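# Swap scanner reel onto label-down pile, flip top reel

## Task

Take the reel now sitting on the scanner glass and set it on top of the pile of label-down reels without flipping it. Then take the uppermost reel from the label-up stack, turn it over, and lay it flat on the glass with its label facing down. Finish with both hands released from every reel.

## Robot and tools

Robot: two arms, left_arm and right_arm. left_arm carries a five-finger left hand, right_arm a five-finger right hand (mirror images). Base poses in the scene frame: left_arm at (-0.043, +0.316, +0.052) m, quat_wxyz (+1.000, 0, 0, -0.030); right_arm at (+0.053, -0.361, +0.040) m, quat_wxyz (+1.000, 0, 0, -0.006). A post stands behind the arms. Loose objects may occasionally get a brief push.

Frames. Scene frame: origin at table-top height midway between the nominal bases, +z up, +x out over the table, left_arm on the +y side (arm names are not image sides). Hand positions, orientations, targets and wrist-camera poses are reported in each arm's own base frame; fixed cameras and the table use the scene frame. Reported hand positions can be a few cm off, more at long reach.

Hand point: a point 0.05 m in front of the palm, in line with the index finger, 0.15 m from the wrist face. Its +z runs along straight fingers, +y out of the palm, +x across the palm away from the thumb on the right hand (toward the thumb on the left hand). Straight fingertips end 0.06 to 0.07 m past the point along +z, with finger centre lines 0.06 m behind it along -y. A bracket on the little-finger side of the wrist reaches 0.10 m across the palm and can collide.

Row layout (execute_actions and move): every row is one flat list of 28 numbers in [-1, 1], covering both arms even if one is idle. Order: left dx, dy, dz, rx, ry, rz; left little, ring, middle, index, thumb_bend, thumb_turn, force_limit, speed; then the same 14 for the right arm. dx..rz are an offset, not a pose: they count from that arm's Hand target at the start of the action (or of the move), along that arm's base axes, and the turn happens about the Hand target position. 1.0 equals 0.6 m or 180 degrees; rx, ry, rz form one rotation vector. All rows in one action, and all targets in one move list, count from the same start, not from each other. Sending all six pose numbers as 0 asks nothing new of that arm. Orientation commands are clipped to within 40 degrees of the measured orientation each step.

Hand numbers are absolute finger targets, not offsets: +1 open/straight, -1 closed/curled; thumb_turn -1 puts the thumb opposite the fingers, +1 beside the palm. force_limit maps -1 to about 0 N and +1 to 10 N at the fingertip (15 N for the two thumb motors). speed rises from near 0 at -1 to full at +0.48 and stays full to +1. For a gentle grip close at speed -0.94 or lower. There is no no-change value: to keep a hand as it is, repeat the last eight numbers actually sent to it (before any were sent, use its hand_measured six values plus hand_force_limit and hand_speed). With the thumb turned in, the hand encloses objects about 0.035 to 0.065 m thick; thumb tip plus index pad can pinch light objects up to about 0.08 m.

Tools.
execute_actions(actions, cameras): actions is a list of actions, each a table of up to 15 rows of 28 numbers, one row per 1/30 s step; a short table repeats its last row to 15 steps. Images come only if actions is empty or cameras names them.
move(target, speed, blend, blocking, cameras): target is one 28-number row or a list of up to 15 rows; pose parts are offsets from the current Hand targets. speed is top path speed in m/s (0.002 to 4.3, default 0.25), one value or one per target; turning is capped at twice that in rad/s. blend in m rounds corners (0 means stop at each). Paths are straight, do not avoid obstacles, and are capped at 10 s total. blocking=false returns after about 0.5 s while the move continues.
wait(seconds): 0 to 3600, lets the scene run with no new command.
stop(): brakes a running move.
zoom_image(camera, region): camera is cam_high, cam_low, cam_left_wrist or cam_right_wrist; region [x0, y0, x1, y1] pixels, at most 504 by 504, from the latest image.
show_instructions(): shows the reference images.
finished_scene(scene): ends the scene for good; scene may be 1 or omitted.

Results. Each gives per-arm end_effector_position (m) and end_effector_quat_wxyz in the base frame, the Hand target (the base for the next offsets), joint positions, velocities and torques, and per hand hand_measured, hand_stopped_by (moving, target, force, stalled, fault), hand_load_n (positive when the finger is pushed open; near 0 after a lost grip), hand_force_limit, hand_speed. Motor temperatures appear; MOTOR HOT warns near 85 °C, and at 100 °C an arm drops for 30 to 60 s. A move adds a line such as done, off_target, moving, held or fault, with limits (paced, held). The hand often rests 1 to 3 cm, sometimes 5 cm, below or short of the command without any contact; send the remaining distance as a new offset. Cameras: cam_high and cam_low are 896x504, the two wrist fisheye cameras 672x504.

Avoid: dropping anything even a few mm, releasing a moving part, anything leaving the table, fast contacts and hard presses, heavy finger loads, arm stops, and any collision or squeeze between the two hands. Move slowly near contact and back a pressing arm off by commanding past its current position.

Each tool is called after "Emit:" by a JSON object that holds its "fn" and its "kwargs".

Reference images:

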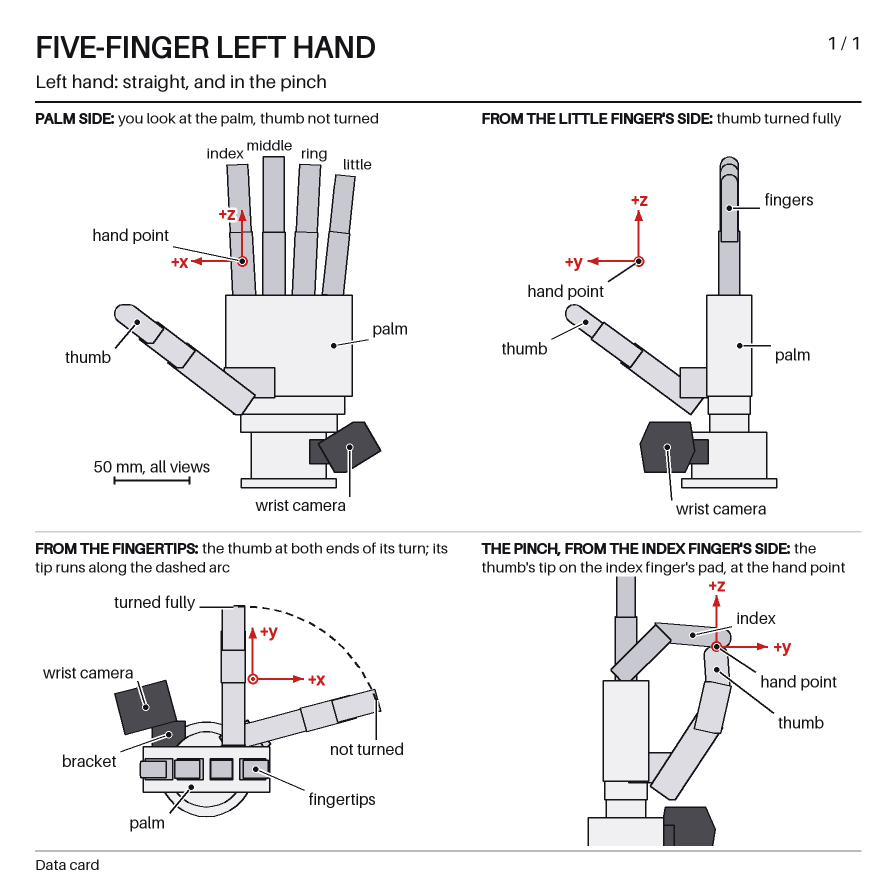

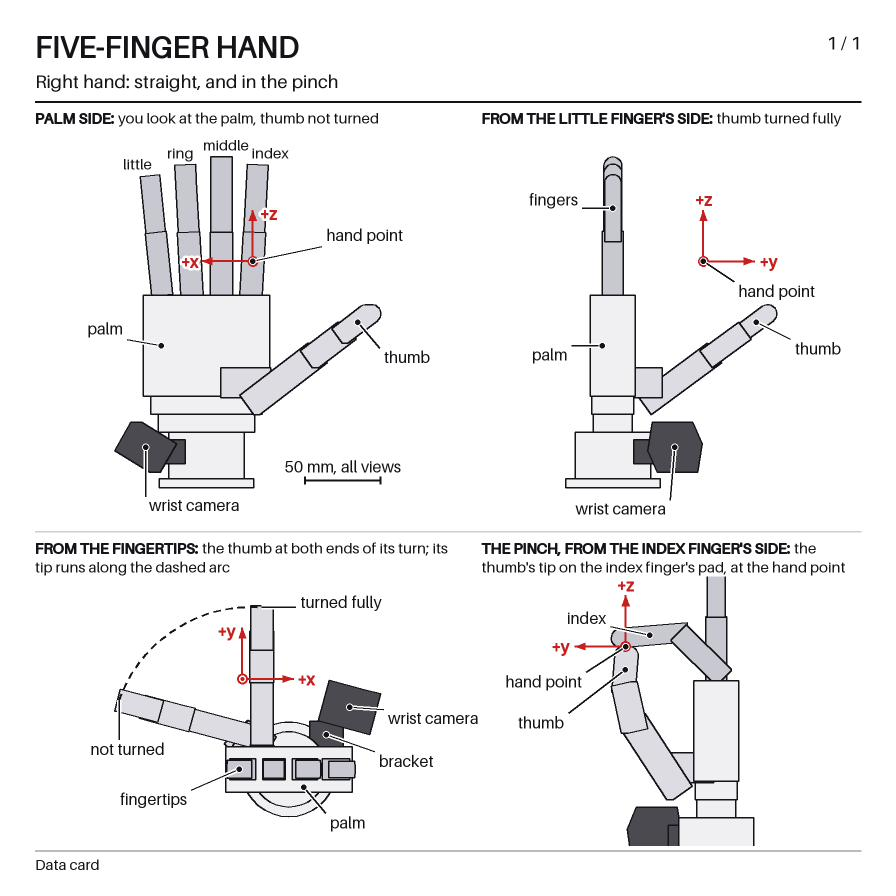

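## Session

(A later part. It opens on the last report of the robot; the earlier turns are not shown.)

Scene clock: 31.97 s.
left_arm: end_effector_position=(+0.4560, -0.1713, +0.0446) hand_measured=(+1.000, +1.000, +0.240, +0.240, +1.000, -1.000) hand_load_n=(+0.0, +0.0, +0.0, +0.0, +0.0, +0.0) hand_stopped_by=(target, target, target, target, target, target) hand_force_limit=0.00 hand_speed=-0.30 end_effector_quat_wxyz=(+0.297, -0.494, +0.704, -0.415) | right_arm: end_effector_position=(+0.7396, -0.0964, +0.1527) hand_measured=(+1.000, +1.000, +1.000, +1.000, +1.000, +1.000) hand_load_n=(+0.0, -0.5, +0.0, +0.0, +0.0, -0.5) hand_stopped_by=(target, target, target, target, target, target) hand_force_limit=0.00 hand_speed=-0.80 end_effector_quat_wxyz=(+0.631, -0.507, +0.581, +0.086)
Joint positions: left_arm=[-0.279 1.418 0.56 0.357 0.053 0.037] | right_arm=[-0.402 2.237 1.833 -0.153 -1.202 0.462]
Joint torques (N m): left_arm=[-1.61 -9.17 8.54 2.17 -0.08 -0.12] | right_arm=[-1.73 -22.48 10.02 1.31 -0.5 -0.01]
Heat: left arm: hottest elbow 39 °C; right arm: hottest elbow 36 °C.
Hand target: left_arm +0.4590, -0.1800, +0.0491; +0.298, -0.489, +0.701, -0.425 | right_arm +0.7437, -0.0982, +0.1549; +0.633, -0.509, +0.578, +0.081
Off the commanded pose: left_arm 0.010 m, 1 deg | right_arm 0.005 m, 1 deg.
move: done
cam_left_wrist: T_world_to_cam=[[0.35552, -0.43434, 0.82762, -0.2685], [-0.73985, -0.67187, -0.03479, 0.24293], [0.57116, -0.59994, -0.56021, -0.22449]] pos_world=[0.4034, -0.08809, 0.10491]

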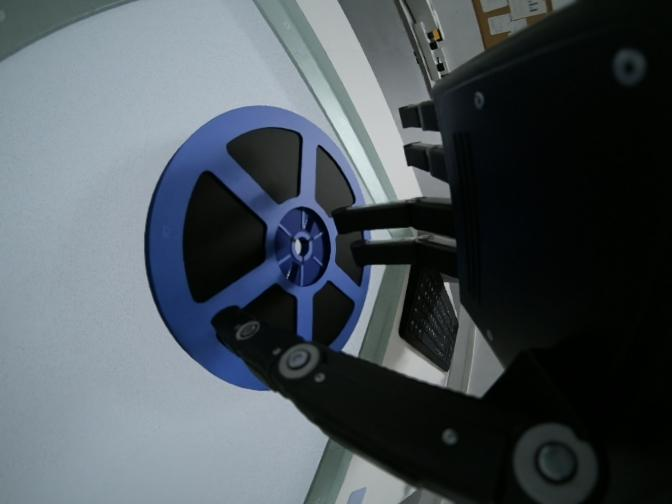

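Emit:
{"fn": "move", "kwargs": {"target": [-0.024,0.0055,-0.033,0.003,0.009,0,1,1,0.24,0.24,1,-1,0,-0.3,0,0,0,0,0,0,1,1,1,1,1,1,0,-0.8], "speed": 0.1, "cameras": ["cam_left_wrist"]}}

Emit:
{"fn": "zoom_image", "kwargs": {"camera": "cam_left_wrist", "region": [200, 80, 450, 380]}}

Scene clock: 33.83 s.
left_arm: end_effector_position=(+0.4436, -0.1684, +0.0286) hand_measured=(+1.000, +1.000, +0.240, +0.240, +1.000, -1.000) hand_load_n=(+0.0, +0.0, +0.0, +0.0, +0.0, +0.0) hand_stopped_by=(target, target, target, target, target, target) hand_force_limit=0.00 hand_speed=-0.30 end_effector_quat_wxyz=(+0.291, -0.497, +0.708, -0.408) | right_arm: end_effector_position=(+0.7396, -0.0964, +0.1527) hand_measured=(+1.000, +1.000, +1.000, +1.000, +1.000, +1.000) hand_load_n=(+0.0, +0.0, +0.0, +0.0, +0.0, +0.0) hand_stopped_by=(target, target, target, target, target, target) hand_force_limit=0.00 hand_speed=-0.80 end_effector_quat_wxyz=(+0.631, -0.507, +0.581, +0.086)
Joint positions: left_arm=[-0.281 1.431 0.526 0.382 0.05 0.036] | right_arm=[-0.402 2.237 1.833 -0.153 -1.202 0.462]
Joint torques (N m): left_arm=[-1.67 -8.64 7.88 2.13 -0.1 -0.13] | right_arm=[-1.61 -22.59 10 1.25 -0.49 0]
Heat: left arm: hottest elbow 39 °C; right arm: hottest elbow 36 °C.
Hand target: left_arm +0.4447, -0.1768, +0.0295; +0.290, -0.494, +0.707, -0.415 | right_arm +0.7437, -0.0982, +0.1549; +0.633, -0.509, +0.578, +0.081
Off the commanded pose: left_arm 0.008 m, 1 deg | right_arm 0.005 m, 1 deg.
move: done
cam_left_wrist: T_world_to_cam=[[0.3725, -0.43964, 0.81729, -0.25776], [-0.74019, -0.67197, -0.02411, 0.23498], [0.55979, -0.59597, -0.57573, -0.2184]] pos_world=[0.3922, -0.08559, 0.09059]

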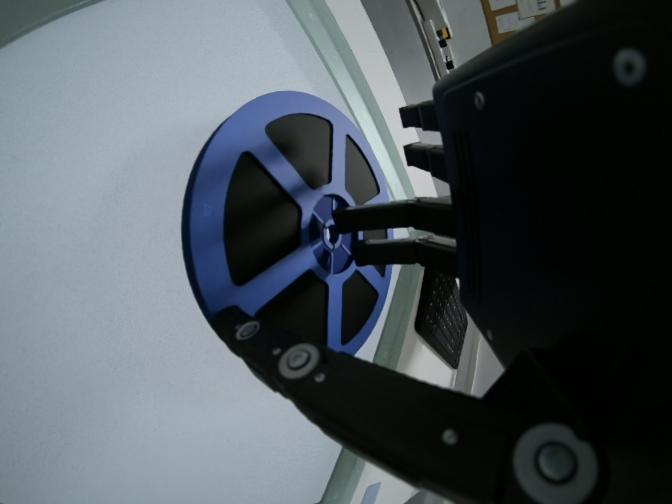

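Scaled by 1.680 from the camera's image (finer frame: 960x720).

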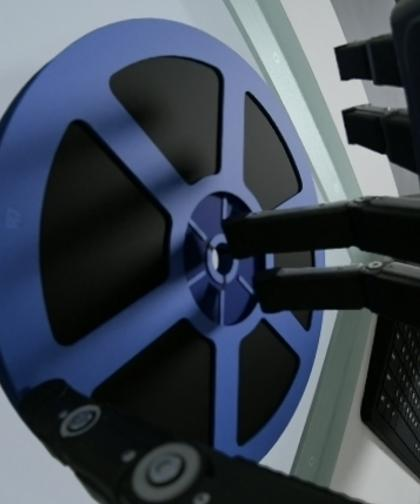

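Emit:
{"fn": "move", "kwargs": {"target": [[-0.010,0.004,0.0,0,0,0,1,1,0.24,0.24,1,-1,0,-0.3,0,0,0,0,0,0,1,1,1,1,1,1,0,-0.8],[-0.010,0.004,-0.016,0,0,0,1,1,0.24,0.24,1,-1,0,-0.3,0,0,0,0,0,0,1,1,1,1,1,1,0,-0.8]], "speed": 0.05, "cameras": ["cam_left_wrist"]}}

Emit:
{"fn": "zoom_image", "kwargs": {"camera": "cam_left_wrist", "region": [200, 80, 450, 380]}}

Scene clock: 35.80 s.
left_arm: end_effector_position=(+0.4426, -0.1683, +0.0281) hand_measured=(+1.000, +1.000, +0.240, +0.240, +1.000, -1.000) hand_load_n=(+0.0, +0.0, +0.0, +0.0, +0.0, +0.0) hand_stopped_by=(target, target, target, target, target, target) hand_force_limit=0.00 hand_speed=-0.30 end_effector_quat_wxyz=(+0.296, -0.495, +0.704, -0.415) | right_arm: end_effector_position=(+0.7396, -0.0964, +0.1527) hand_measured=(+1.000, +1.000, +1.000, +1.000, +1.000, +1.000) hand_load_n=(+0.0, +0.0, +0.0, +0.0, +0.0, -0.5) hand_stopped_by=(target, target, target, target, target, target) hand_force_limit=0.00 hand_speed=-0.80 end_effector_quat_wxyz=(+0.631, -0.507, +0.581, +0.086)
Joint positions: left_arm=[-0.281 1.434 0.509 0.425 0.05 0.034] | right_arm=[-0.402 2.237 1.833 -0.153 -1.202 0.462]
Joint torques (N m): left_arm=[-1.55 -7.77 6.99 2.06 -0.05 -0.11] | right_arm=[-1.67 -22.42 10.02 1.22 -0.49 0]
Heat: left arm: hottest elbow 38 °C; right arm: hottest elbow 37 °C.
Hand target: left_arm +0.4387, -0.1744, +0.0199; +0.290, -0.494, +0.707, -0.415 | right_arm +0.7437, -0.0982, +0.1549; +0.633, -0.509, +0.578, +0.081
Off the commanded pose: left_arm 0.011 m, 1 deg | right_arm 0.005 m, 1 deg.
move: off_target (left_arm)
cam_left_wrist: T_world_to_cam=[[0.35652, -0.43303, 0.82788, -0.24895], [-0.73893, -0.67293, -0.03377, 0.23398], [0.57173, -0.59971, -0.55989, -0.2245]] pos_world=[0.39, -0.08499, 0.08831]

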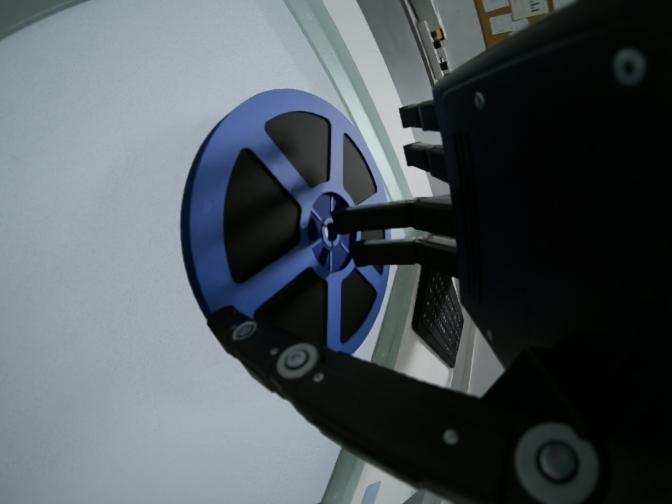

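Scaled by 1.680 from the camera's image (finer frame: 960x720).

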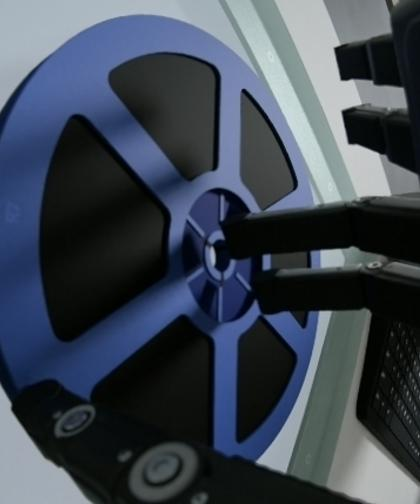

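Emit:
{"fn": "move", "kwargs": {"target": [[0,0,0.03,0,0,0,1,1,0.28,0.28,1,-1,0,-0.3,0,0,0,0,0,0,1,1,1,1,1,1,0,-0.8],[-0.016,0.008,0.03,0,0,0,1,1,0.28,0.28,1,-1,0,-0.3,0,0,0,0,0,0,1,1,1,1,1,1,0,-0.8]], "speed": 0.05, "cameras": ["cam_left_wrist"]}}

Emit:
{"fn": "zoom_image", "kwargs": {"camera": "cam_left_wrist", "region": [200, 80, 450, 380]}}

Scene clock: 37.93 s.
left_arm: end_effector_position=(+0.4311, -0.1649, +0.0333) hand_measured=(+1.000, +1.000, +0.280, +0.280, +1.000, -1.000) hand_load_n=(+0.0, +0.0, -0.5, +0.0, +0.0, +0.5) hand_stopped_by=(target, target, target, target, target, target) hand_force_limit=0.00 hand_speed=-0.30 end_effector_quat_wxyz=(+0.292, -0.497, +0.706, -0.410) | right_arm: end_effector_position=(+0.7396, -0.0964, +0.1527) hand_measured=(+1.000, +1.000, +1.000, +1.000, +1.000, +1.000) hand_load_n=(+0.0, +0.0, +0.0, +0.0, +0.0, -0.5) hand_stopped_by=(target, target, target, target, target, target) hand_force_limit=0.00 hand_speed=-0.80 end_effector_quat_wxyz=(+0.631, -0.507, +0.581, +0.086)
Joint positions: left_arm=[-0.281 1.384 0.492 0.376 0.05 0.034] | right_arm=[-0.402 2.237 1.833 -0.153 -1.202 0.462]
Joint torques (N m): left_arm=[-1.14 -9.76 7.76 1.16 0.13 -0.08] | right_arm=[-1.67 -22.42 9.99 1.32 -0.49 0]
Heat: left arm: hottest elbow 38 °C; right arm: hottest elbow 37 °C.
Hand target: left_arm +0.4291, -0.1696, +0.0379; +0.290, -0.494, +0.707, -0.415 | right_arm +0.7437, -0.0982, +0.1549; +0.633, -0.509, +0.578, +0.081
Off the commanded pose: left_arm 0.007 m, 1 deg | right_arm 0.005 m, 1 deg.
move: done
cam_left_wrist: T_world_to_cam=[[0.36825, -0.4365, 0.82089, -0.25307], [-0.73937, -0.67279, -0.02607, 0.22782], [0.56367, -0.59734, -0.57049, -0.20875]] pos_world=[0.3793, -0.08188, 0.09459]

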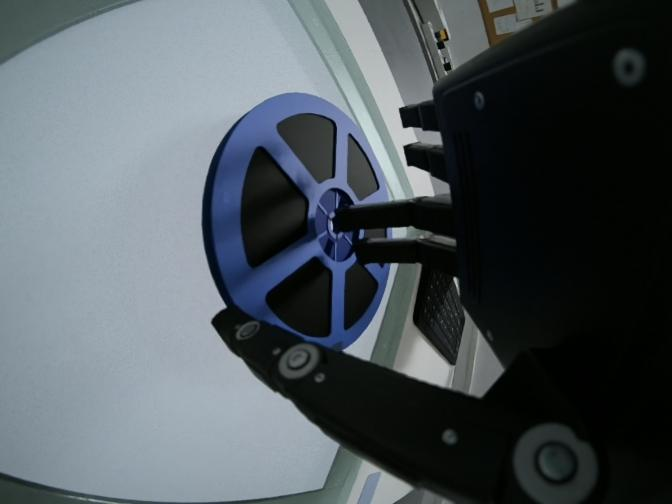

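Scaled by 1.680 from the camera's image (finer frame: 960x720).

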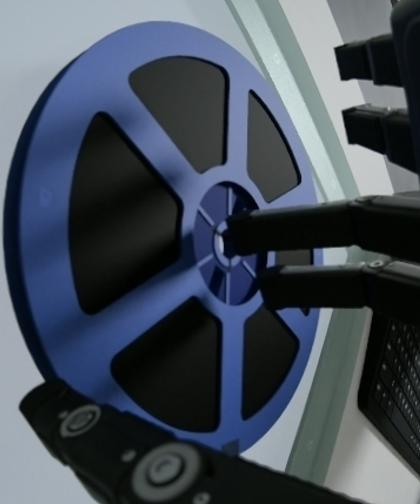

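Emit:
{"fn": "move", "kwargs": {"target": [[0.008,-0.005,0.0,0,0,0,1,1,0.28,0.28,1,-1,0,-0.3,0,0,0,0,0,0,1,1,1,1,1,1,0,-0.8],[0.008,-0.005,-0.036,0,0,0,1,1,0.28,0.28,1,-1,0,-0.3,0,0,0,0,0,0,1,1,1,1,1,1,0,-0.8]], "speed": 0.05, "cameras": ["cam_left_wrist"]}}

Emit:
{"fn": "zoom_image", "kwargs": {"camera": "cam_left_wrist", "region": [200, 80, 450, 380]}}

Scene clock: 39.73 s.
left_arm: end_effector_position=(+0.4354, -0.1662, +0.0194) hand_measured=(+1.000, +1.000, +0.280, +0.280, +1.000, -1.000) hand_load_n=(+0.0, +0.0, +0.0, +0.0, +0.0, +0.0) hand_stopped_by=(target, target, target, target, target, target) hand_force_limit=0.00 hand_speed=-0.30 end_effector_quat_wxyz=(+0.293, -0.497, +0.706, -0.411) | right_arm: end_effector_position=(+0.7396, -0.0964, +0.1527) hand_measured=(+1.000, +1.000, +1.000, +1.000, +1.000, +1.000) hand_load_n=(+0.0, +0.0, +0.0, +0.0, +0.0, +0.0) hand_stopped_by=(target, target, target, target, target, target) hand_force_limit=0.00 hand_speed=-0.80 end_effector_quat_wxyz=(+0.631, -0.507, +0.581, +0.086)
Joint positions: left_arm=[-0.281 1.442 0.49 0.44 0.05 0.034] | right_arm=[-0.402 2.237 1.833 -0.153 -1.202 0.462]
Joint torques (N m): left_arm=[-1.44 -8.23 7.05 2.13 -0.01 -0.1] | right_arm=[-1.9 -22.48 10.03 1.26 -0.48 0.02]
Heat: left arm: hottest elbow 38 °C; right arm: hottest elbow 37 °C.
Hand target: left_arm +0.4339, -0.1726, +0.0162; +0.290, -0.494, +0.707, -0.415 | right_arm +0.7437, -0.0982, +0.1549; +0.633, -0.509, +0.578, +0.081
Off the commanded pose: left_arm 0.007 m, 1 deg | right_arm 0.005 m, 1 deg.
move: done
cam_left_wrist: T_world_to_cam=[[0.36636, -0.43554, 0.82225, -0.24287], [-0.73917, -0.67297, -0.02713, 0.22974], [0.56517, -0.59784, -0.56849, -0.22065]] pos_world=[0.3835, -0.08308, 0.0805]

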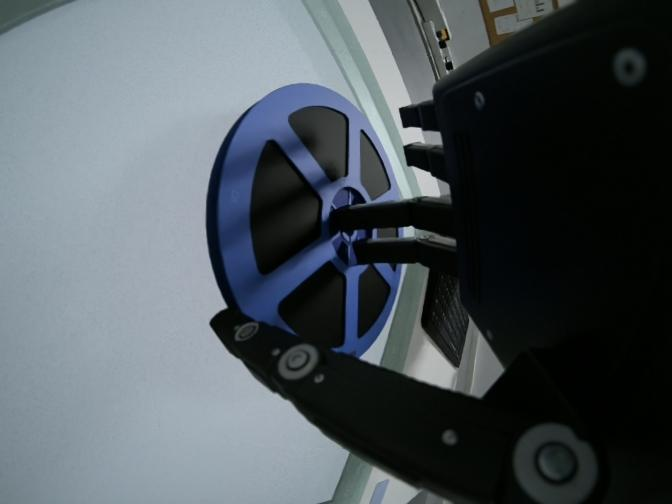

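Scaled by 1.680 from the camera's image (finer frame: 960x720).

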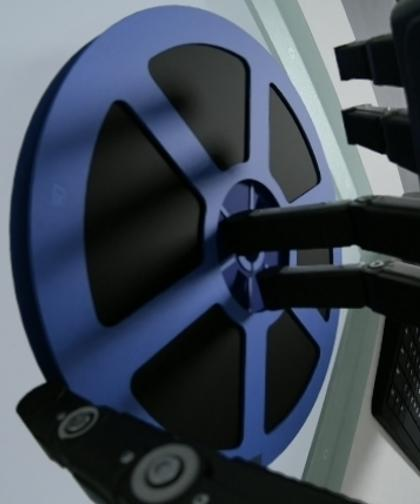

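Emit:
{"fn": "move", "kwargs": {"target": [0.0,0.0,-0.0165,0.0056,0.0157,0,1,1,0.28,0.28,1,-1,0,-0.3,0,0,0,0,0,0,1,1,1,1,1,1,0,-0.8], "speed": 0.04, "cameras": ["cam_left_wrist"]}}

Emit:
{"fn": "zoom_image", "kwargs": {"camera": "cam_left_wrist", "region": [200, 80, 450, 380]}}

Scene clock: 41.17 s.
left_arm: end_effector_position=(+0.4356, -0.1663, +0.0187) hand_measured=(+1.000, +1.000, +0.280, +0.280, +1.000, -1.000) hand_load_n=(+0.0, +0.0, -3.0, +0.0, +0.0, +0.0) hand_stopped_by=(target, target, target, target, target, target) hand_force_limit=0.00 hand_speed=-0.30 end_effector_quat_wxyz=(+0.291, -0.498, +0.708, -0.408) | right_arm: end_effector_position=(+0.7396, -0.0964, +0.1527) hand_measured=(+1.000, +1.000, +1.000, +1.000, +1.000, +1.000) hand_load_n=(+0.0, +0.0, +0.0, +0.0, +0.0, +0.0) hand_stopped_by=(target, target, target, target, target, target) hand_force_limit=0.00 hand_speed=-0.80 end_effector_quat_wxyz=(+0.631, -0.507, +0.581, +0.086)
Joint positions: left_arm=[-0.281 1.443 0.496 0.426 0.05 0.034] | right_arm=[-0.402 2.237 1.833 -0.153 -1.202 0.462]
Joint torques (N m): left_arm=[-1.55 -6.89 8.9 0.46 -0.1 -0.08] | right_arm=[-1.73 -22.59 9.99 1.29 -0.48 0]
Heat: left arm: hottest elbow 38 °C; right arm: hottest elbow 37 °C.
Hand target: left_arm +0.4339, -0.1726, +0.0064; +0.277, -0.501, +0.717, -0.396 | right_arm +0.7437, -0.0982, +0.1549; +0.633, -0.509, +0.578, +0.081
Off the commanded pose: left_arm 0.014 m, 2 deg | right_arm 0.005 m, 1 deg.
move: off_target (left_arm)
cam_left_wrist: T_world_to_cam=[[0.37325, -0.4375, 0.8181, -0.2456], [-0.73936, -0.67293, -0.02254, 0.22983], [0.56038, -0.59646, -0.57464, -0.21878]] pos_world=[0.3842, -0.08328, 0.08039]

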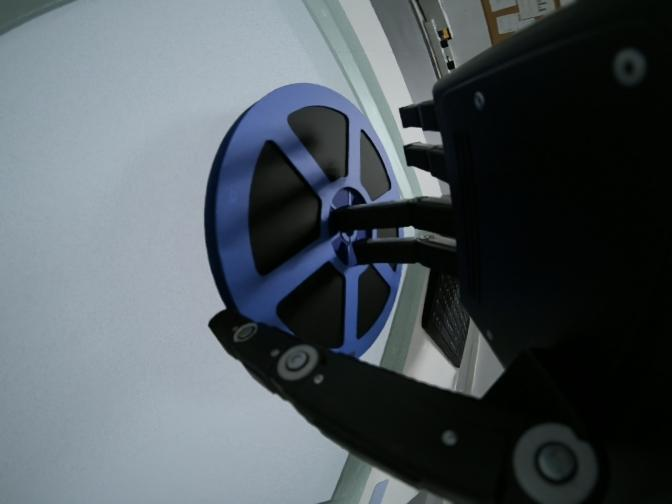

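Scaled by 1.680 from the camera's image (finer frame: 960x720).

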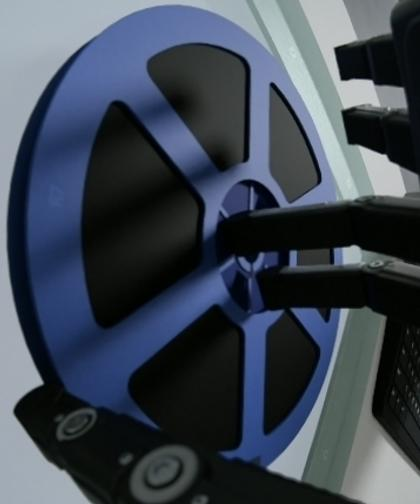

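Emit:
{"fn": "move", "kwargs": {"target": [[0.0,0.0,0.028,0,0,0,1,1,0.28,0.28,1,-1,0,-0.3,0,0,0,0,0,0,1,1,1,1,1,1,0,-0.8],[0.0,0.0,0.028,0,0,0,1,1,0.7,0.28,1,-1,0,-0.3,0,0,0,0,0,0,1,1,1,1,1,1,0,-0.8]], "speed": 0.05}}

Emit:
{"fn": "move", "kwargs": {"target": [0.0,0.0,-0.028,0,0,0,1,1,0.7,0.28,1,-1,0,-0.3,0,0,0,0,0,0,1,1,1,1,1,1,0,-0.8], "speed": 0.04, "cameras": ["cam_left_wrist"]}}

Emit:
{"fn": "zoom_image", "kwargs": {"camera": "cam_left_wrist", "region": [200, 80, 450, 380]}}

Scene clock: 42.97 s.
left_arm: end_effector_position=(+0.4298, -0.1641, +0.0177) hand_measured=(+1.000, +1.000, +0.700, +0.280, +1.000, -1.000) hand_load_n=(+0.0, +0.0, +0.0, +0.0, +0.0, +0.0) hand_stopped_by=(target, target, target, target, target, target) hand_force_limit=0.00 hand_speed=-0.30 end_effector_quat_wxyz=(+0.279, -0.506, +0.716, -0.391) | right_arm: end_effector_position=(+0.7396, -0.0964, +0.1527) hand_measured=(+1.000, +1.000, +1.000, +1.000, +1.000, +1.000) hand_load_n=(+0.0, -0.5, +0.0, +0.0, +0.0, -0.5) hand_stopped_by=(target, target, target, target, target, target) hand_force_limit=0.00 hand_speed=-0.80 end_effector_quat_wxyz=(+0.631, -0.507, +0.581, +0.086)
Joint positions: left_arm=[-0.281 1.422 0.51 0.343 0.048 0.034] | right_arm=[-0.402 2.237 1.833 -0.153 -1.202 0.462]
Joint torques (N m): left_arm=[-1.55 -9.05 9.17 1.05 -0.02 -0.09] | right_arm=[-1.85 -22.59 10.02 1.31 -0.48 0]
Heat: left arm: hottest elbow 38 °C; right arm: hottest elbow 38 °C.
Hand target: left_arm +0.4339, -0.1725, +0.0232; +0.277, -0.502, +0.717, -0.396 | right_arm +0.7437, -0.0982, +0.1549; +0.633, -0.509, +0.578, +0.081
Off the commanded pose: left_arm 0.011 m, 1 deg | right_arm 0.005 m, 1 deg.
move: off_target (left_arm)

Scene clock: 43.80 s.
left_arm: end_effector_position=(+0.4358, -0.1658, +0.0152) hand_measured=(+1.000, +1.000, +0.700, +0.280, +1.000, -1.000) hand_load_n=(+0.0, +0.0, +0.0, -1.5, +0.0, +0.0) hand_stopped_by=(target, target, target, target, target, target) hand_force_limit=0.00 hand_speed=-0.30 end_effector_quat_wxyz=(+0.284, -0.503, +0.712, -0.399) | right_arm: end_effector_position=(+0.7396, -0.0964, +0.1527) hand_measured=(+1.000, +1.000, +1.000, +1.000, +1.000, +1.000) hand_load_n=(+0.0, +0.0, +0.0, +0.0, +0.0, +0.0) hand_stopped_by=(target, target, target, target, target, target) hand_force_limit=0.00 hand_speed=-0.80 end_effector_quat_wxyz=(+0.631, -0.507, +0.581, +0.086)
Joint positions: left_arm=[-0.281 1.449 0.51 0.391 0.047 0.034] | right_arm=[-0.402 2.237 1.833 -0.153 -1.202 0.462]
Joint torques (N m): left_arm=[-1.55 -7.41 7.66 1.74 -0.01 -0.08] | right_arm=[-1.9 -22.65 9.96 1.29 -0.49 -0.01]
Heat: left arm: hottest elbow 38 °C; right arm: hottest elbow 38 °C.
Hand target: left_arm +0.4339, -0.1725, +0.0063; +0.277, -0.502, +0.717, -0.396 | right_arm +0.7437, -0.0982, +0.1549; +0.633, -0.509, +0.578, +0.081
Off the commanded pose: left_arm 0.011 m, 1 deg | right_arm 0.005 m, 1 deg.
move: off_target (left_arm)
cam_left_wrist: T_world_to_cam=[[0.39463, -0.44335, 0.8048, -0.25273], [-0.73815, -0.67457, -0.00966, 0.22922], [0.54718, -0.59025, -0.59346, -0.21357]] pos_world=[0.3858, -0.08348, 0.07887]

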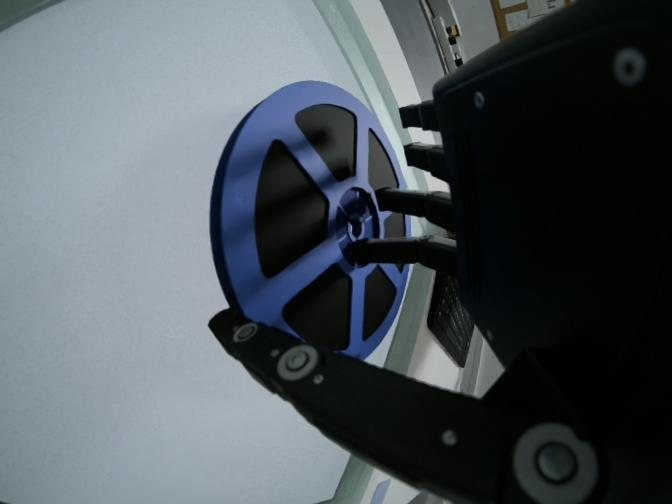

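Scaled by 1.680 from the camera's image (finer frame: 960x720).

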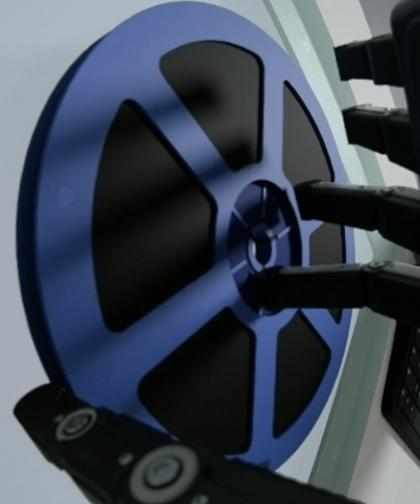

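Emit:
{"fn": "move", "kwargs": {"target": [0.0,0.0,0.0,0,0,0,1,1,0.7,0.1,1,-1,-0.5,-0.9,0,0,0,0,0,0,1,1,1,1,1,1,0,-0.8], "speed": 0.04, "cameras": ["cam_left_wrist"]}}

Emit:
{"fn": "zoom_image", "kwargs": {"camera": "cam_left_wrist", "region": [200, 80, 450, 380]}}

Scene clock: 45.10 s.
left_arm: end_effector_position=(+0.4364, -0.1661, +0.0154) hand_measured=(+1.000, +1.000, +0.700, +0.188, +1.000, -1.000) hand_load_n=(+0.0, +0.0, +0.0, +2.0, +0.0, +0.0) hand_stopped_by=(target, target, target, force, target, target) hand_force_limit=-0.50 hand_speed=-0.90 end_effector_quat_wxyz=(+0.285, -0.503, +0.711, -0.400) | right_arm: end_effector_position=(+0.7396, -0.0964, +0.1527) hand_measured=(+1.000, +1.000, +1.000, +1.000, +1.000, +1.000) hand_load_n=(+0.0, +0.0, +0.0, +0.0, +0.0, +0.0) hand_stopped_by=(target, target, target, target, target, target) hand_force_limit=0.00 hand_speed=-0.80 end_effector_quat_wxyz=(+0.631, -0.507, +0.581, +0.086)
Joint positions: left_arm=[-0.281 1.451 0.51 0.395 0.047 0.033] | right_arm=[-0.402 2.237 1.833 -0.153 -1.202 0.462]
Joint torques (N m): left_arm=[-1.55 -7.47 7.66 1.61 -0.01 -0.07] | right_arm=[-1.73 -22.53 10 1.28 -0.49 0.01]
Heat: left arm: hottest elbow 38 °C; right arm: hottest elbow 38 °C.
Hand target: left_arm +0.4339, -0.1725, +0.0064; +0.277, -0.501, +0.717, -0.396 | right_arm +0.7437, -0.0982, +0.1549; +0.633, -0.509, +0.578, +0.081
Off the commanded pose: left_arm 0.011 m, 1 deg | right_arm 0.005 m, 1 deg.
move: done
cam_left_wrist: T_world_to_cam=[[0.39312, -0.44173, 0.80643, -0.25231], [-0.73771, -0.67504, -0.01014, 0.22921], [0.54886, -0.59093, -0.59124, -0.21484]] pos_world=[0.3862, -0.08368, 0.07877]

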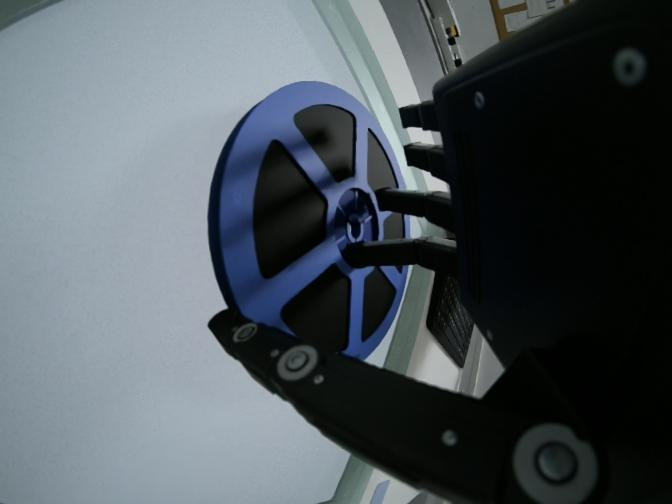

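Scaled by 1.680 from the camera's image (finer frame: 960x720).

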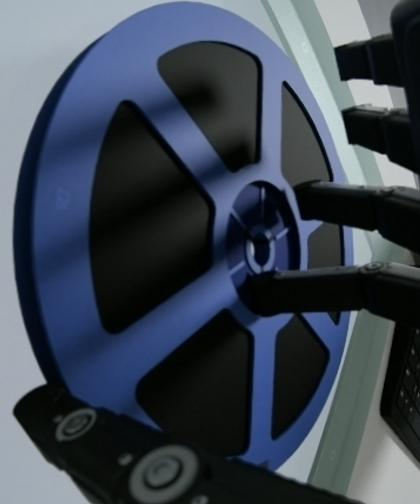

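Emit:
{"fn": "move", "kwargs": {"target": [0.0,0.0,0.0,0,0,0,1,1,0.7,0.0,1,-1,0.2,-0.9,0,0,0,0,0,0,1,1,1,1,1,1,0,-0.8], "speed": 0.04, "cameras": ["cam_left_wrist"]}}

Emit:
{"fn": "zoom_image", "kwargs": {"camera": "cam_left_wrist", "region": [200, 80, 450, 380]}}

Scene clock: 46.27 s.
left_arm: end_effector_position=(+0.4368, -0.1659, +0.0155) hand_measured=(+1.000, +1.000, +0.700, +0.042, +1.000, -1.000) hand_load_n=(+0.0, +0.0, +0.0, +7.5, +0.5, +0.0) hand_stopped_by=(target, target, target, force, target, target) hand_force_limit=0.20 hand_speed=-0.90 end_effector_quat_wxyz=(+0.286, -0.504, +0.710, -0.400) | right_arm: end_effector_position=(+0.7396, -0.0964, +0.1527) hand_measured=(+1.000, +1.000, +1.000, +1.000, +1.000, +1.000) hand_load_n=(+0.0, +0.0, +0.0, +0.0, +0.0, +0.0) hand_stopped_by=(target, target, target, target, target, target) hand_force_limit=0.00 hand_speed=-0.80 end_effector_quat_wxyz=(+0.631, -0.507, +0.581, +0.086)
Joint positions: left_arm=[-0.281 1.451 0.51 0.397 0.045 0.03] | right_arm=[-0.402 2.237 1.833 -0.153 -1.202 0.462]
Joint torques (N m): left_arm=[-1.49 -7.53 7.65 1.57 0.07 -0.04] | right_arm=[-1.85 -22.53 10 1.29 -0.48 0]
Heat: left arm: hottest elbow 38 °C; right arm: hottest elbow 38 °C.
Hand target: left_arm +0.4339, -0.1725, +0.0063; +0.277, -0.502, +0.717, -0.396 | right_arm +0.7437, -0.0982, +0.1549; +0.633, -0.509, +0.578, +0.081
Off the commanded pose: left_arm 0.012 m, 1 deg | right_arm 0.005 m, 1 deg.
move: done
cam_left_wrist: T_world_to_cam=[[0.39389, -0.43965, 0.80719, -0.25257], [-0.73554, -0.6774, -0.01004, 0.22831], [0.55121, -0.58977, -0.59021, -0.21567]] pos_world=[0.38629, -0.08358, 0.07887]

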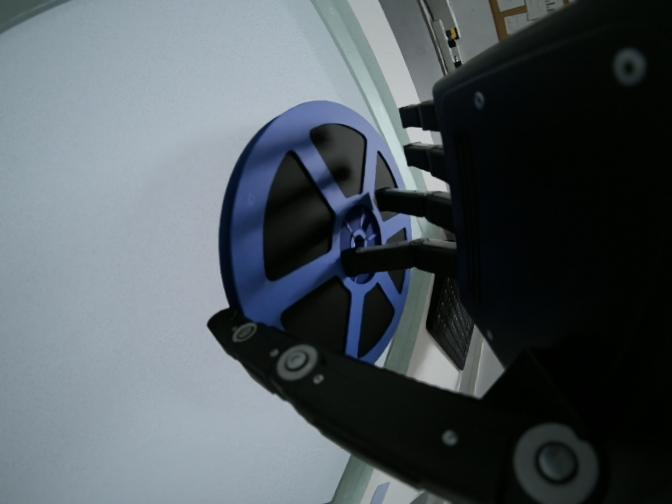

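Scaled by 1.680 from the camera's image (finer frame: 960x720).

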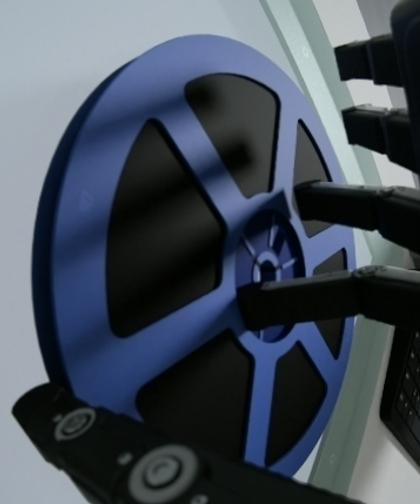

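Emit:
{"fn": "move", "kwargs": {"target": [[0.0,0.0,0.008,0,0,0,1,1,0.28,0.28,1,-1,0.2,-0.5,0,0,0,0,0,0,1,1,1,1,1,1,0,-0.8],[0,0,0.07,0,0,0,1,1,0.28,0.28,1,-1,0.2,-0.5,0,0,0,0,0,0,1,1,1,1,1,1,0,-0.8],[-0.0078,-0.0125,0.076,0.058,-0.035,0,1,1,0.28,0.28,1,-1,0.2,-0.5,0,0,0,0,0,0,1,1,1,1,1,1,0,-0.8]], "speed": 0.06, "cameras": ["cam_left_wrist"]}}

Emit:
{"fn": "zoom_image", "kwargs": {"camera": "cam_left_wrist", "region": [200, 80, 450, 380]}}

Scene clock: 52.40 s.
left_arm: end_effector_position=(+0.4208, -0.1704, +0.0353) hand_measured=(+1.000, +1.000, +0.476, +0.280, +1.000, -1.000) hand_load_n=(+0.0, +0.0, +0.0, +0.0, +0.0, +0.0) hand_stopped_by=(target, target, force, target, target, target) hand_force_limit=0.20 hand_speed=-0.50 end_effector_quat_wxyz=(+0.348, -0.465, +0.740, -0.339) | right_arm: end_effector_position=(+0.7396, -0.0964, +0.1527) hand_measured=(+1.000, +1.000, +1.000, +1.000, +1.000, +1.000) hand_load_n=(+0.0, -0.5, +0.0, +0.0, +0.0, +0.0) hand_stopped_by=(target, target, target, target, target, target) hand_force_limit=0.00 hand_speed=-0.80 end_effector_quat_wxyz=(+0.631, -0.507, +0.581, +0.086)
Joint positions: left_arm=[-0.405 1.342 0.514 0.265 -0.164 0.135] | right_arm=[-0.402 2.237 1.833 -0.153 -1.202 0.462]
Joint torques (N m): left_arm=[-1.61 -9.7 9.43 2.09 -0.18 0.08] | right_arm=[-1.73 -22.65 10.03 1.32 -0.49 0.01]
Heat: left arm: hottest elbow 39 °C; right arm: hottest elbow 39 °C.
Hand target: left_arm +0.4292, -0.1801, +0.0519; +0.360, -0.452, +0.734, -0.356 | right_arm +0.7437, -0.0982, +0.1549; +0.633, -0.509, +0.578, +0.081
Off the commanded pose: left_arm 0.021 m, 3 deg | right_arm 0.005 m, 1 deg.
move: off_target (left_arm)
cam_left_wrist: T_world_to_cam=[[0.36078, -0.59042, 0.72197, -0.27296], [-0.7324, -0.65863, -0.17262, 0.22126], [0.57743, -0.4665, -0.67004, -0.18507]] pos_world=[0.3674, -0.10177, 0.11126]

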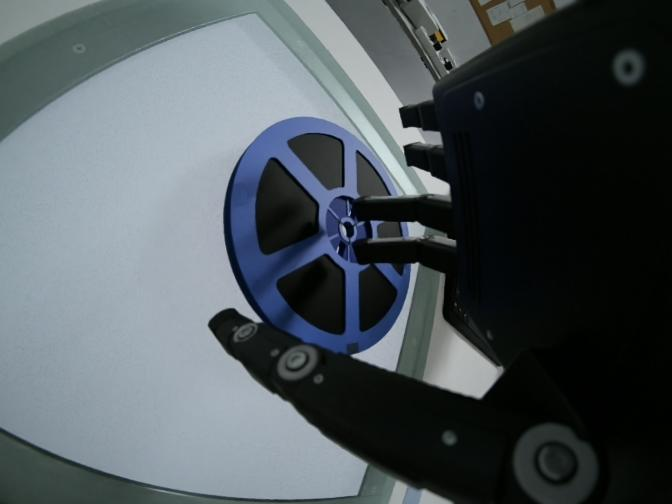

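Scaled by 1.680 from the camera's image (finer frame: 960x720).

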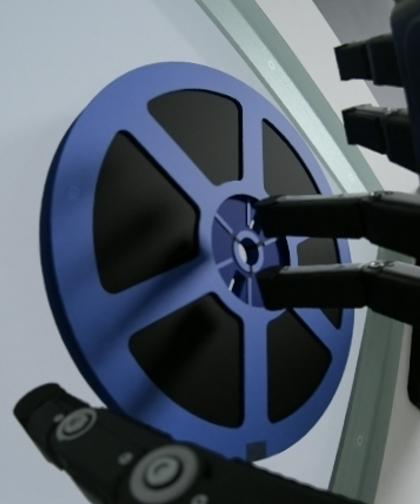

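Emit:
{"fn": "move", "kwargs": {"target": [[0.008,-0.004,-0.01,-0.0063,-0.018,-0.004,1,1,0.3,0.28,1,-1,0.2,-0.5,0,0,0,0,0,0,1,1,1,1,1,1,0,-0.8],[0.008,-0.004,-0.034,-0.0063,-0.018,-0.004,1,1,0.28,0.28,1,-1,0.2,-0.5,0,0,0,0,0,0,1,1,1,1,1,1,0,-0.8]], "speed": 0.06, "cameras": ["cam_left_wrist"]}}

Emit:
{"fn": "zoom_image", "kwargs": {"camera": "cam_left_wrist", "region": [200, 80, 450, 380]}}

Scene clock: 56.13 s.
left_arm: end_effector_position=(+0.4330, -0.1758, +0.0299) hand_measured=(+1.000, +1.000, +0.280, +0.280, +1.000, -1.000) hand_load_n=(+0.0, +0.0, +0.0, +0.0, +0.0, +0.0) hand_stopped_by=(target, target, target, target, target, target) hand_force_limit=0.20 hand_speed=-0.50 end_effector_quat_wxyz=(+0.372, -0.450, +0.721, -0.372) | right_arm: end_effector_position=(+0.7396, -0.0964, +0.1527) hand_measured=(+1.000, +1.000, +1.000, +1.000, +1.000, +1.000) hand_load_n=(+0.0, +0.0, +0.0, +0.0, -0.5, +0.0) hand_stopped_by=(target, target, target, target, target, target) hand_force_limit=0.00 hand_speed=-0.80 end_effector_quat_wxyz=(+0.631, -0.507, +0.581, +0.086)
Joint positions: left_arm=[-0.405 1.409 0.478 0.463 -0.159 0.147] | right_arm=[-0.402 2.237 1.833 -0.153 -1.202 0.462]
Joint torques (N m): left_arm=[-1.38 -8.35 7.64 2.17 0.07 0.07] | right_arm=[-1.79 -22.48 10.03 1.26 -0.49 0]
Heat: left arm: hottest elbow 39 °C; right arm: hottest elbow 39 °C.
Hand target: left_arm +0.4339, -0.1825, +0.0314; +0.374, -0.440, +0.723, -0.378 | right_arm +0.7437, -0.0982, +0.1549; +0.633, -0.509, +0.578, +0.081
Off the commanded pose: left_arm 0.007 m, 1 deg | right_arm 0.005 m, 1 deg.
move: done
cam_left_wrist: T_world_to_cam=[[0.28861, -0.57181, 0.76794, -0.24344], [-0.72149, -0.65715, -0.21817, 0.22257], [0.62941, -0.4911, -0.60222, -0.22713]] pos_world=[0.37379, -0.10448, 0.09872]

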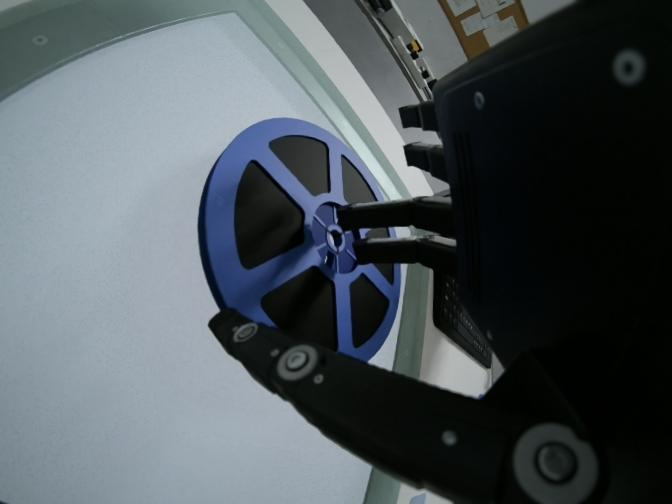

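Scaled by 1.680 from the camera's image (finer frame: 960x720).

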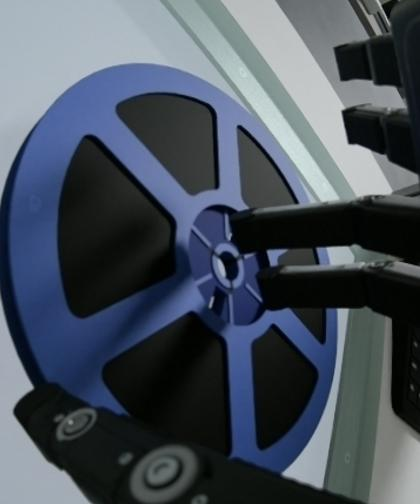

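Emit:
{"fn": "move", "kwargs": {"target": [0.0,-0.001,-0.0315,0,0,0,1,1,0.28,0.28,1,-1,0.2,-0.5,0,0,0,0,0,0,1,1,1,1,1,1,0,-0.8], "speed": 0.04, "cameras": ["cam_left_wrist"]}}

Emit:
{"fn": "zoom_image", "kwargs": {"camera": "cam_left_wrist", "region": [200, 80, 450, 380]}}

Scene clock: 57.67 s.
left_arm: end_effector_position=(+0.4356, -0.1773, +0.0163) hand_measured=(+1.000, +1.000, +0.280, +0.280, +1.000, -1.000) hand_load_n=(+0.0, +0.0, +0.0, +0.0, +0.0, +0.0) hand_stopped_by=(target, target, target, target, target, target) hand_force_limit=0.20 hand_speed=-0.50 end_effector_quat_wxyz=(+0.375, -0.449, +0.718, -0.377) | right_arm: end_effector_position=(+0.7396, -0.0964, +0.1527) hand_measured=(+1.000, +1.000, +1.000, +1.000, +1.000, +1.000) hand_load_n=(+0.0, +0.0, +0.0, +0.0, +0.0, +0.0) hand_stopped_by=(target, target, target, target, target, target) hand_force_limit=0.00 hand_speed=-0.80 end_effector_quat_wxyz=(+0.631, -0.507, +0.581, +0.086)
Joint positions: left_arm=[-0.406 1.468 0.467 0.545 -0.159 0.148] | right_arm=[-0.402 2.237 1.833 -0.153 -1.202 0.462]
Joint torques (N m): left_arm=[-1.44 -8.06 6.79 2.09 0 0.07] | right_arm=[-1.9 -22.53 9.99 1.31 -0.48 0.01]
Heat: left arm: hottest elbow 39 °C; right arm: hottest elbow 39 °C.
Hand target: left_arm +0.4339, -0.1831, +0.0126; +0.374, -0.440, +0.723, -0.378 | right_arm +0.7437, -0.0982, +0.1549; +0.633, -0.509, +0.578, +0.081
Off the commanded pose: left_arm 0.007 m, 1 deg | right_arm 0.005 m, 1 deg.
move: done
cam_left_wrist: T_world_to_cam=[[0.27896, -0.56849, 0.77395, -0.23001], [-0.7198, -0.65727, -0.22335, 0.21984], [0.63567, -0.49478, -0.59255, -0.24115]] pos_world=[0.3757, -0.10558, 0.08423]

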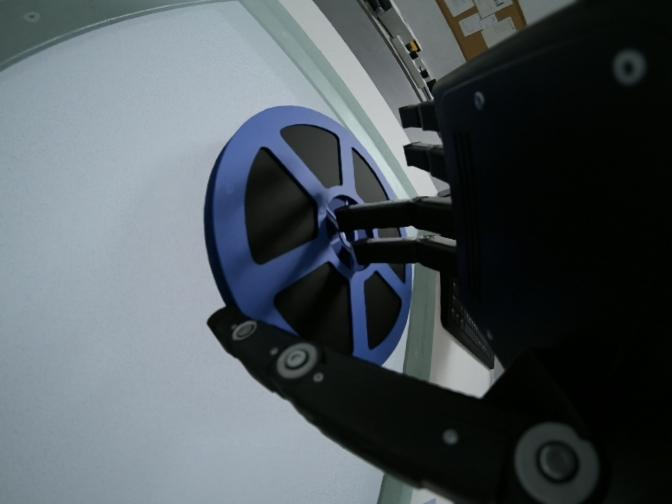

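Scaled by 1.680 from the camera's image (finer frame: 960x720).

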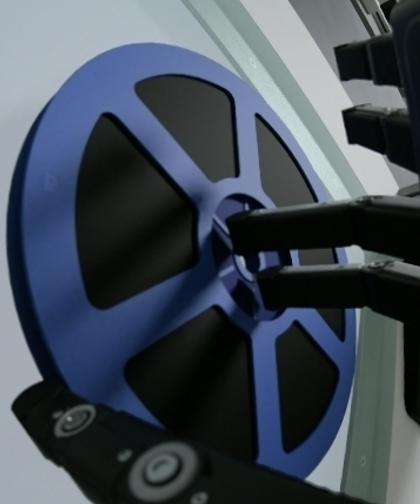

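Emit:
{"fn": "move", "kwargs": {"target": [0.0,-0.000,-0.010,0,0,0,1,1,0.28,0.28,1,-1,0.2,-0.5,0,0,0,0,0,0,1,1,1,1,1,1,0,-0.8], "speed": 0.04, "cameras": ["cam_left_wrist"]}}

Emit:
{"fn": "zoom_image", "kwargs": {"camera": "cam_left_wrist", "region": [200, 80, 450, 380]}}

Scene clock: 58.50 s.
left_arm: end_effector_position=(+0.4389, -0.1787, +0.0167) hand_measured=(+1.000, +1.000, +0.280, +0.280, +1.000, -1.000) hand_load_n=(+0.0, +0.0, +0.0, +0.0, +0.0, -0.5) hand_stopped_by=(target, target, target, target, target, target) hand_force_limit=0.20 hand_speed=-0.50 end_effector_quat_wxyz=(+0.379, -0.447, +0.715, -0.382) | right_arm: end_effector_position=(+0.7396, -0.0964, +0.1527) hand_measured=(+1.000, +1.000, +1.000, +1.000, +1.000, +1.000) hand_load_n=(+0.0, +0.0, +0.0, +0.0, +0.0, +0.0) hand_stopped_by=(target, target, target, target, target, target) hand_force_limit=0.00 hand_speed=-0.80 end_effector_quat_wxyz=(+0.631, -0.507, +0.581, +0.086)
Joint positions: left_arm=[-0.406 1.481 0.467 0.574 -0.159 0.149] | right_arm=[-0.402 2.237 1.833 -0.153 -1.202 0.462]
Joint torques (N m): left_arm=[-1.44 -7.41 6.32 2.07 0.01 0.06] | right_arm=[-1.73 -22.48 9.99 1.18 -0.49 0]
Heat: left arm: hottest elbow 39 °C; right arm: hottest elbow 39 °C.
Hand target: left_arm +0.4339, -0.1831, +0.0066; +0.374, -0.440, +0.723, -0.378 | right_arm +0.7437, -0.0982, +0.1549; +0.633, -0.509, +0.578, +0.081
Off the commanded pose: left_arm 0.012 m, 1 deg | right_arm 0.005 m, 1 deg.
move: off_target (left_arm)
cam_left_wrist: T_world_to_cam=[[0.26707, -0.56447, 0.78106, -0.22613], [-0.71672, -0.65814, -0.23057, 0.21996], [0.6442, -0.49822, -0.58034, -0.24829]] pos_world=[0.37799, -0.10658, 0.08324]

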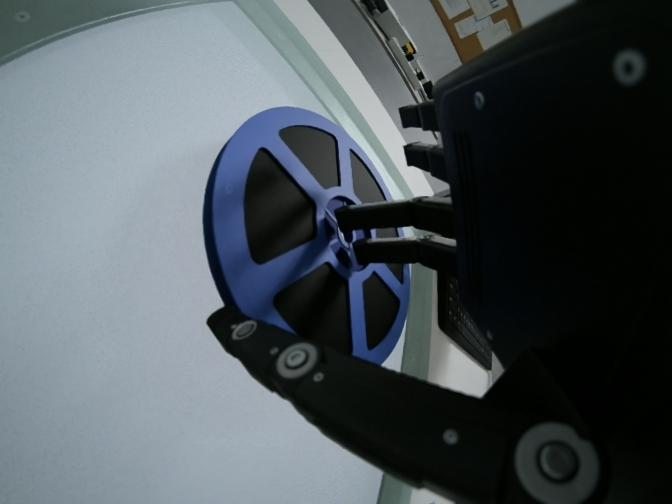

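Scaled by 1.680 from the camera's image (finer frame: 960x720).

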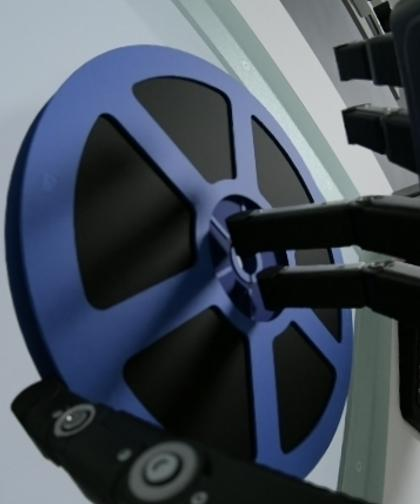

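Emit:
{"fn": "move", "kwargs": {"target": [[-0.0,-0.000,0.02,0.0063,0.018,0.004,1,1,0.28,0.28,1,-1,0.2,-0.5,0,0,0,0,0,0,1,1,1,1,1,1,0,-0.8],[-0.0,-0.000,0.008,0.0063,0.018,0.004,1,1,0.28,0.28,1,-1,0.2,-0.5,0,0,0,0,0,0,1,1,1,1,1,1,0,-0.8]], "speed": 0.04, "cameras": ["cam_left_wrist"]}}

Emit:
{"fn": "zoom_image", "kwargs": {"camera": "cam_left_wrist", "region": [200, 80, 450, 380]}}

Scene clock: 60.27 s.
left_arm: end_effector_position=(+0.4320, -0.1749, +0.0150) hand_measured=(+1.000, +1.000, +0.280, +0.280, +1.000, -1.000) hand_load_n=(+0.0, +0.0, +0.5, +0.5, +0.0, +0.5) hand_stopped_by=(target, target, target, target, target, target) hand_force_limit=0.20 hand_speed=-0.50 end_effector_quat_wxyz=(+0.364, -0.455, +0.732, -0.355) | right_arm: end_effector_position=(+0.7396, -0.0964, +0.1527) hand_measured=(+1.000, +1.000, +1.000, +1.000, +1.000, +1.000) hand_load_n=(+0.0, +0.0, +0.0, +0.0, +0.0, -0.5) hand_stopped_by=(target, target, target, target, target, target) hand_force_limit=0.00 hand_speed=-0.80 end_effector_quat_wxyz=(+0.631, -0.507, +0.581, +0.086)
Joint positions: left_arm=[-0.407 1.446 0.491 0.443 -0.165 0.149] | right_arm=[-0.402 2.237 1.833 -0.153 -1.202 0.462]
Joint torques (N m): left_arm=[-1.61 -7.59 8.36 1.69 -0.2 -0.07] | right_arm=[-1.73 -22.59 10.02 1.31 -0.48 0]
Heat: left arm: hottest elbow 39 °C; right arm: hottest elbow 40 °C.
Hand target: left_arm +0.4340, -0.1830, +0.0114; +0.360, -0.452, +0.734, -0.356 | right_arm +0.7437, -0.0982, +0.1549; +0.633, -0.509, +0.578, +0.081
Off the commanded pose: left_arm 0.009 m, 1 deg | right_arm 0.005 m, 1 deg.
move: done
cam_left_wrist: T_world_to_cam=[[0.31956, -0.58708, 0.74378, -0.24693], [-0.7279, -0.65464, -0.20398, 0.2222], [0.60666, -0.47622, -0.63654, -0.22211]] pos_world=[0.3754, -0.10528, 0.0876]

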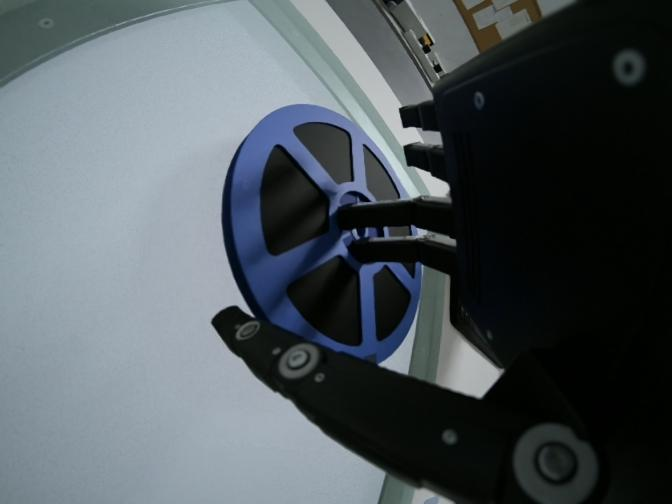

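Scaled by 1.680 from the camera's image (finer frame: 960x720).

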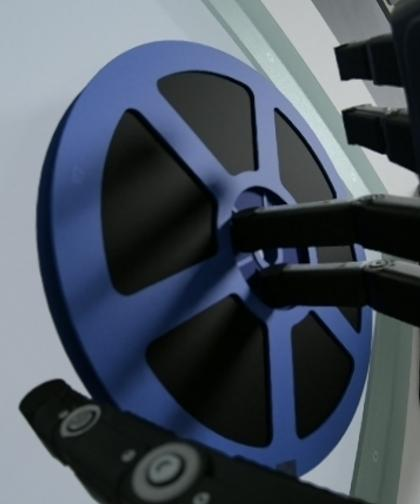

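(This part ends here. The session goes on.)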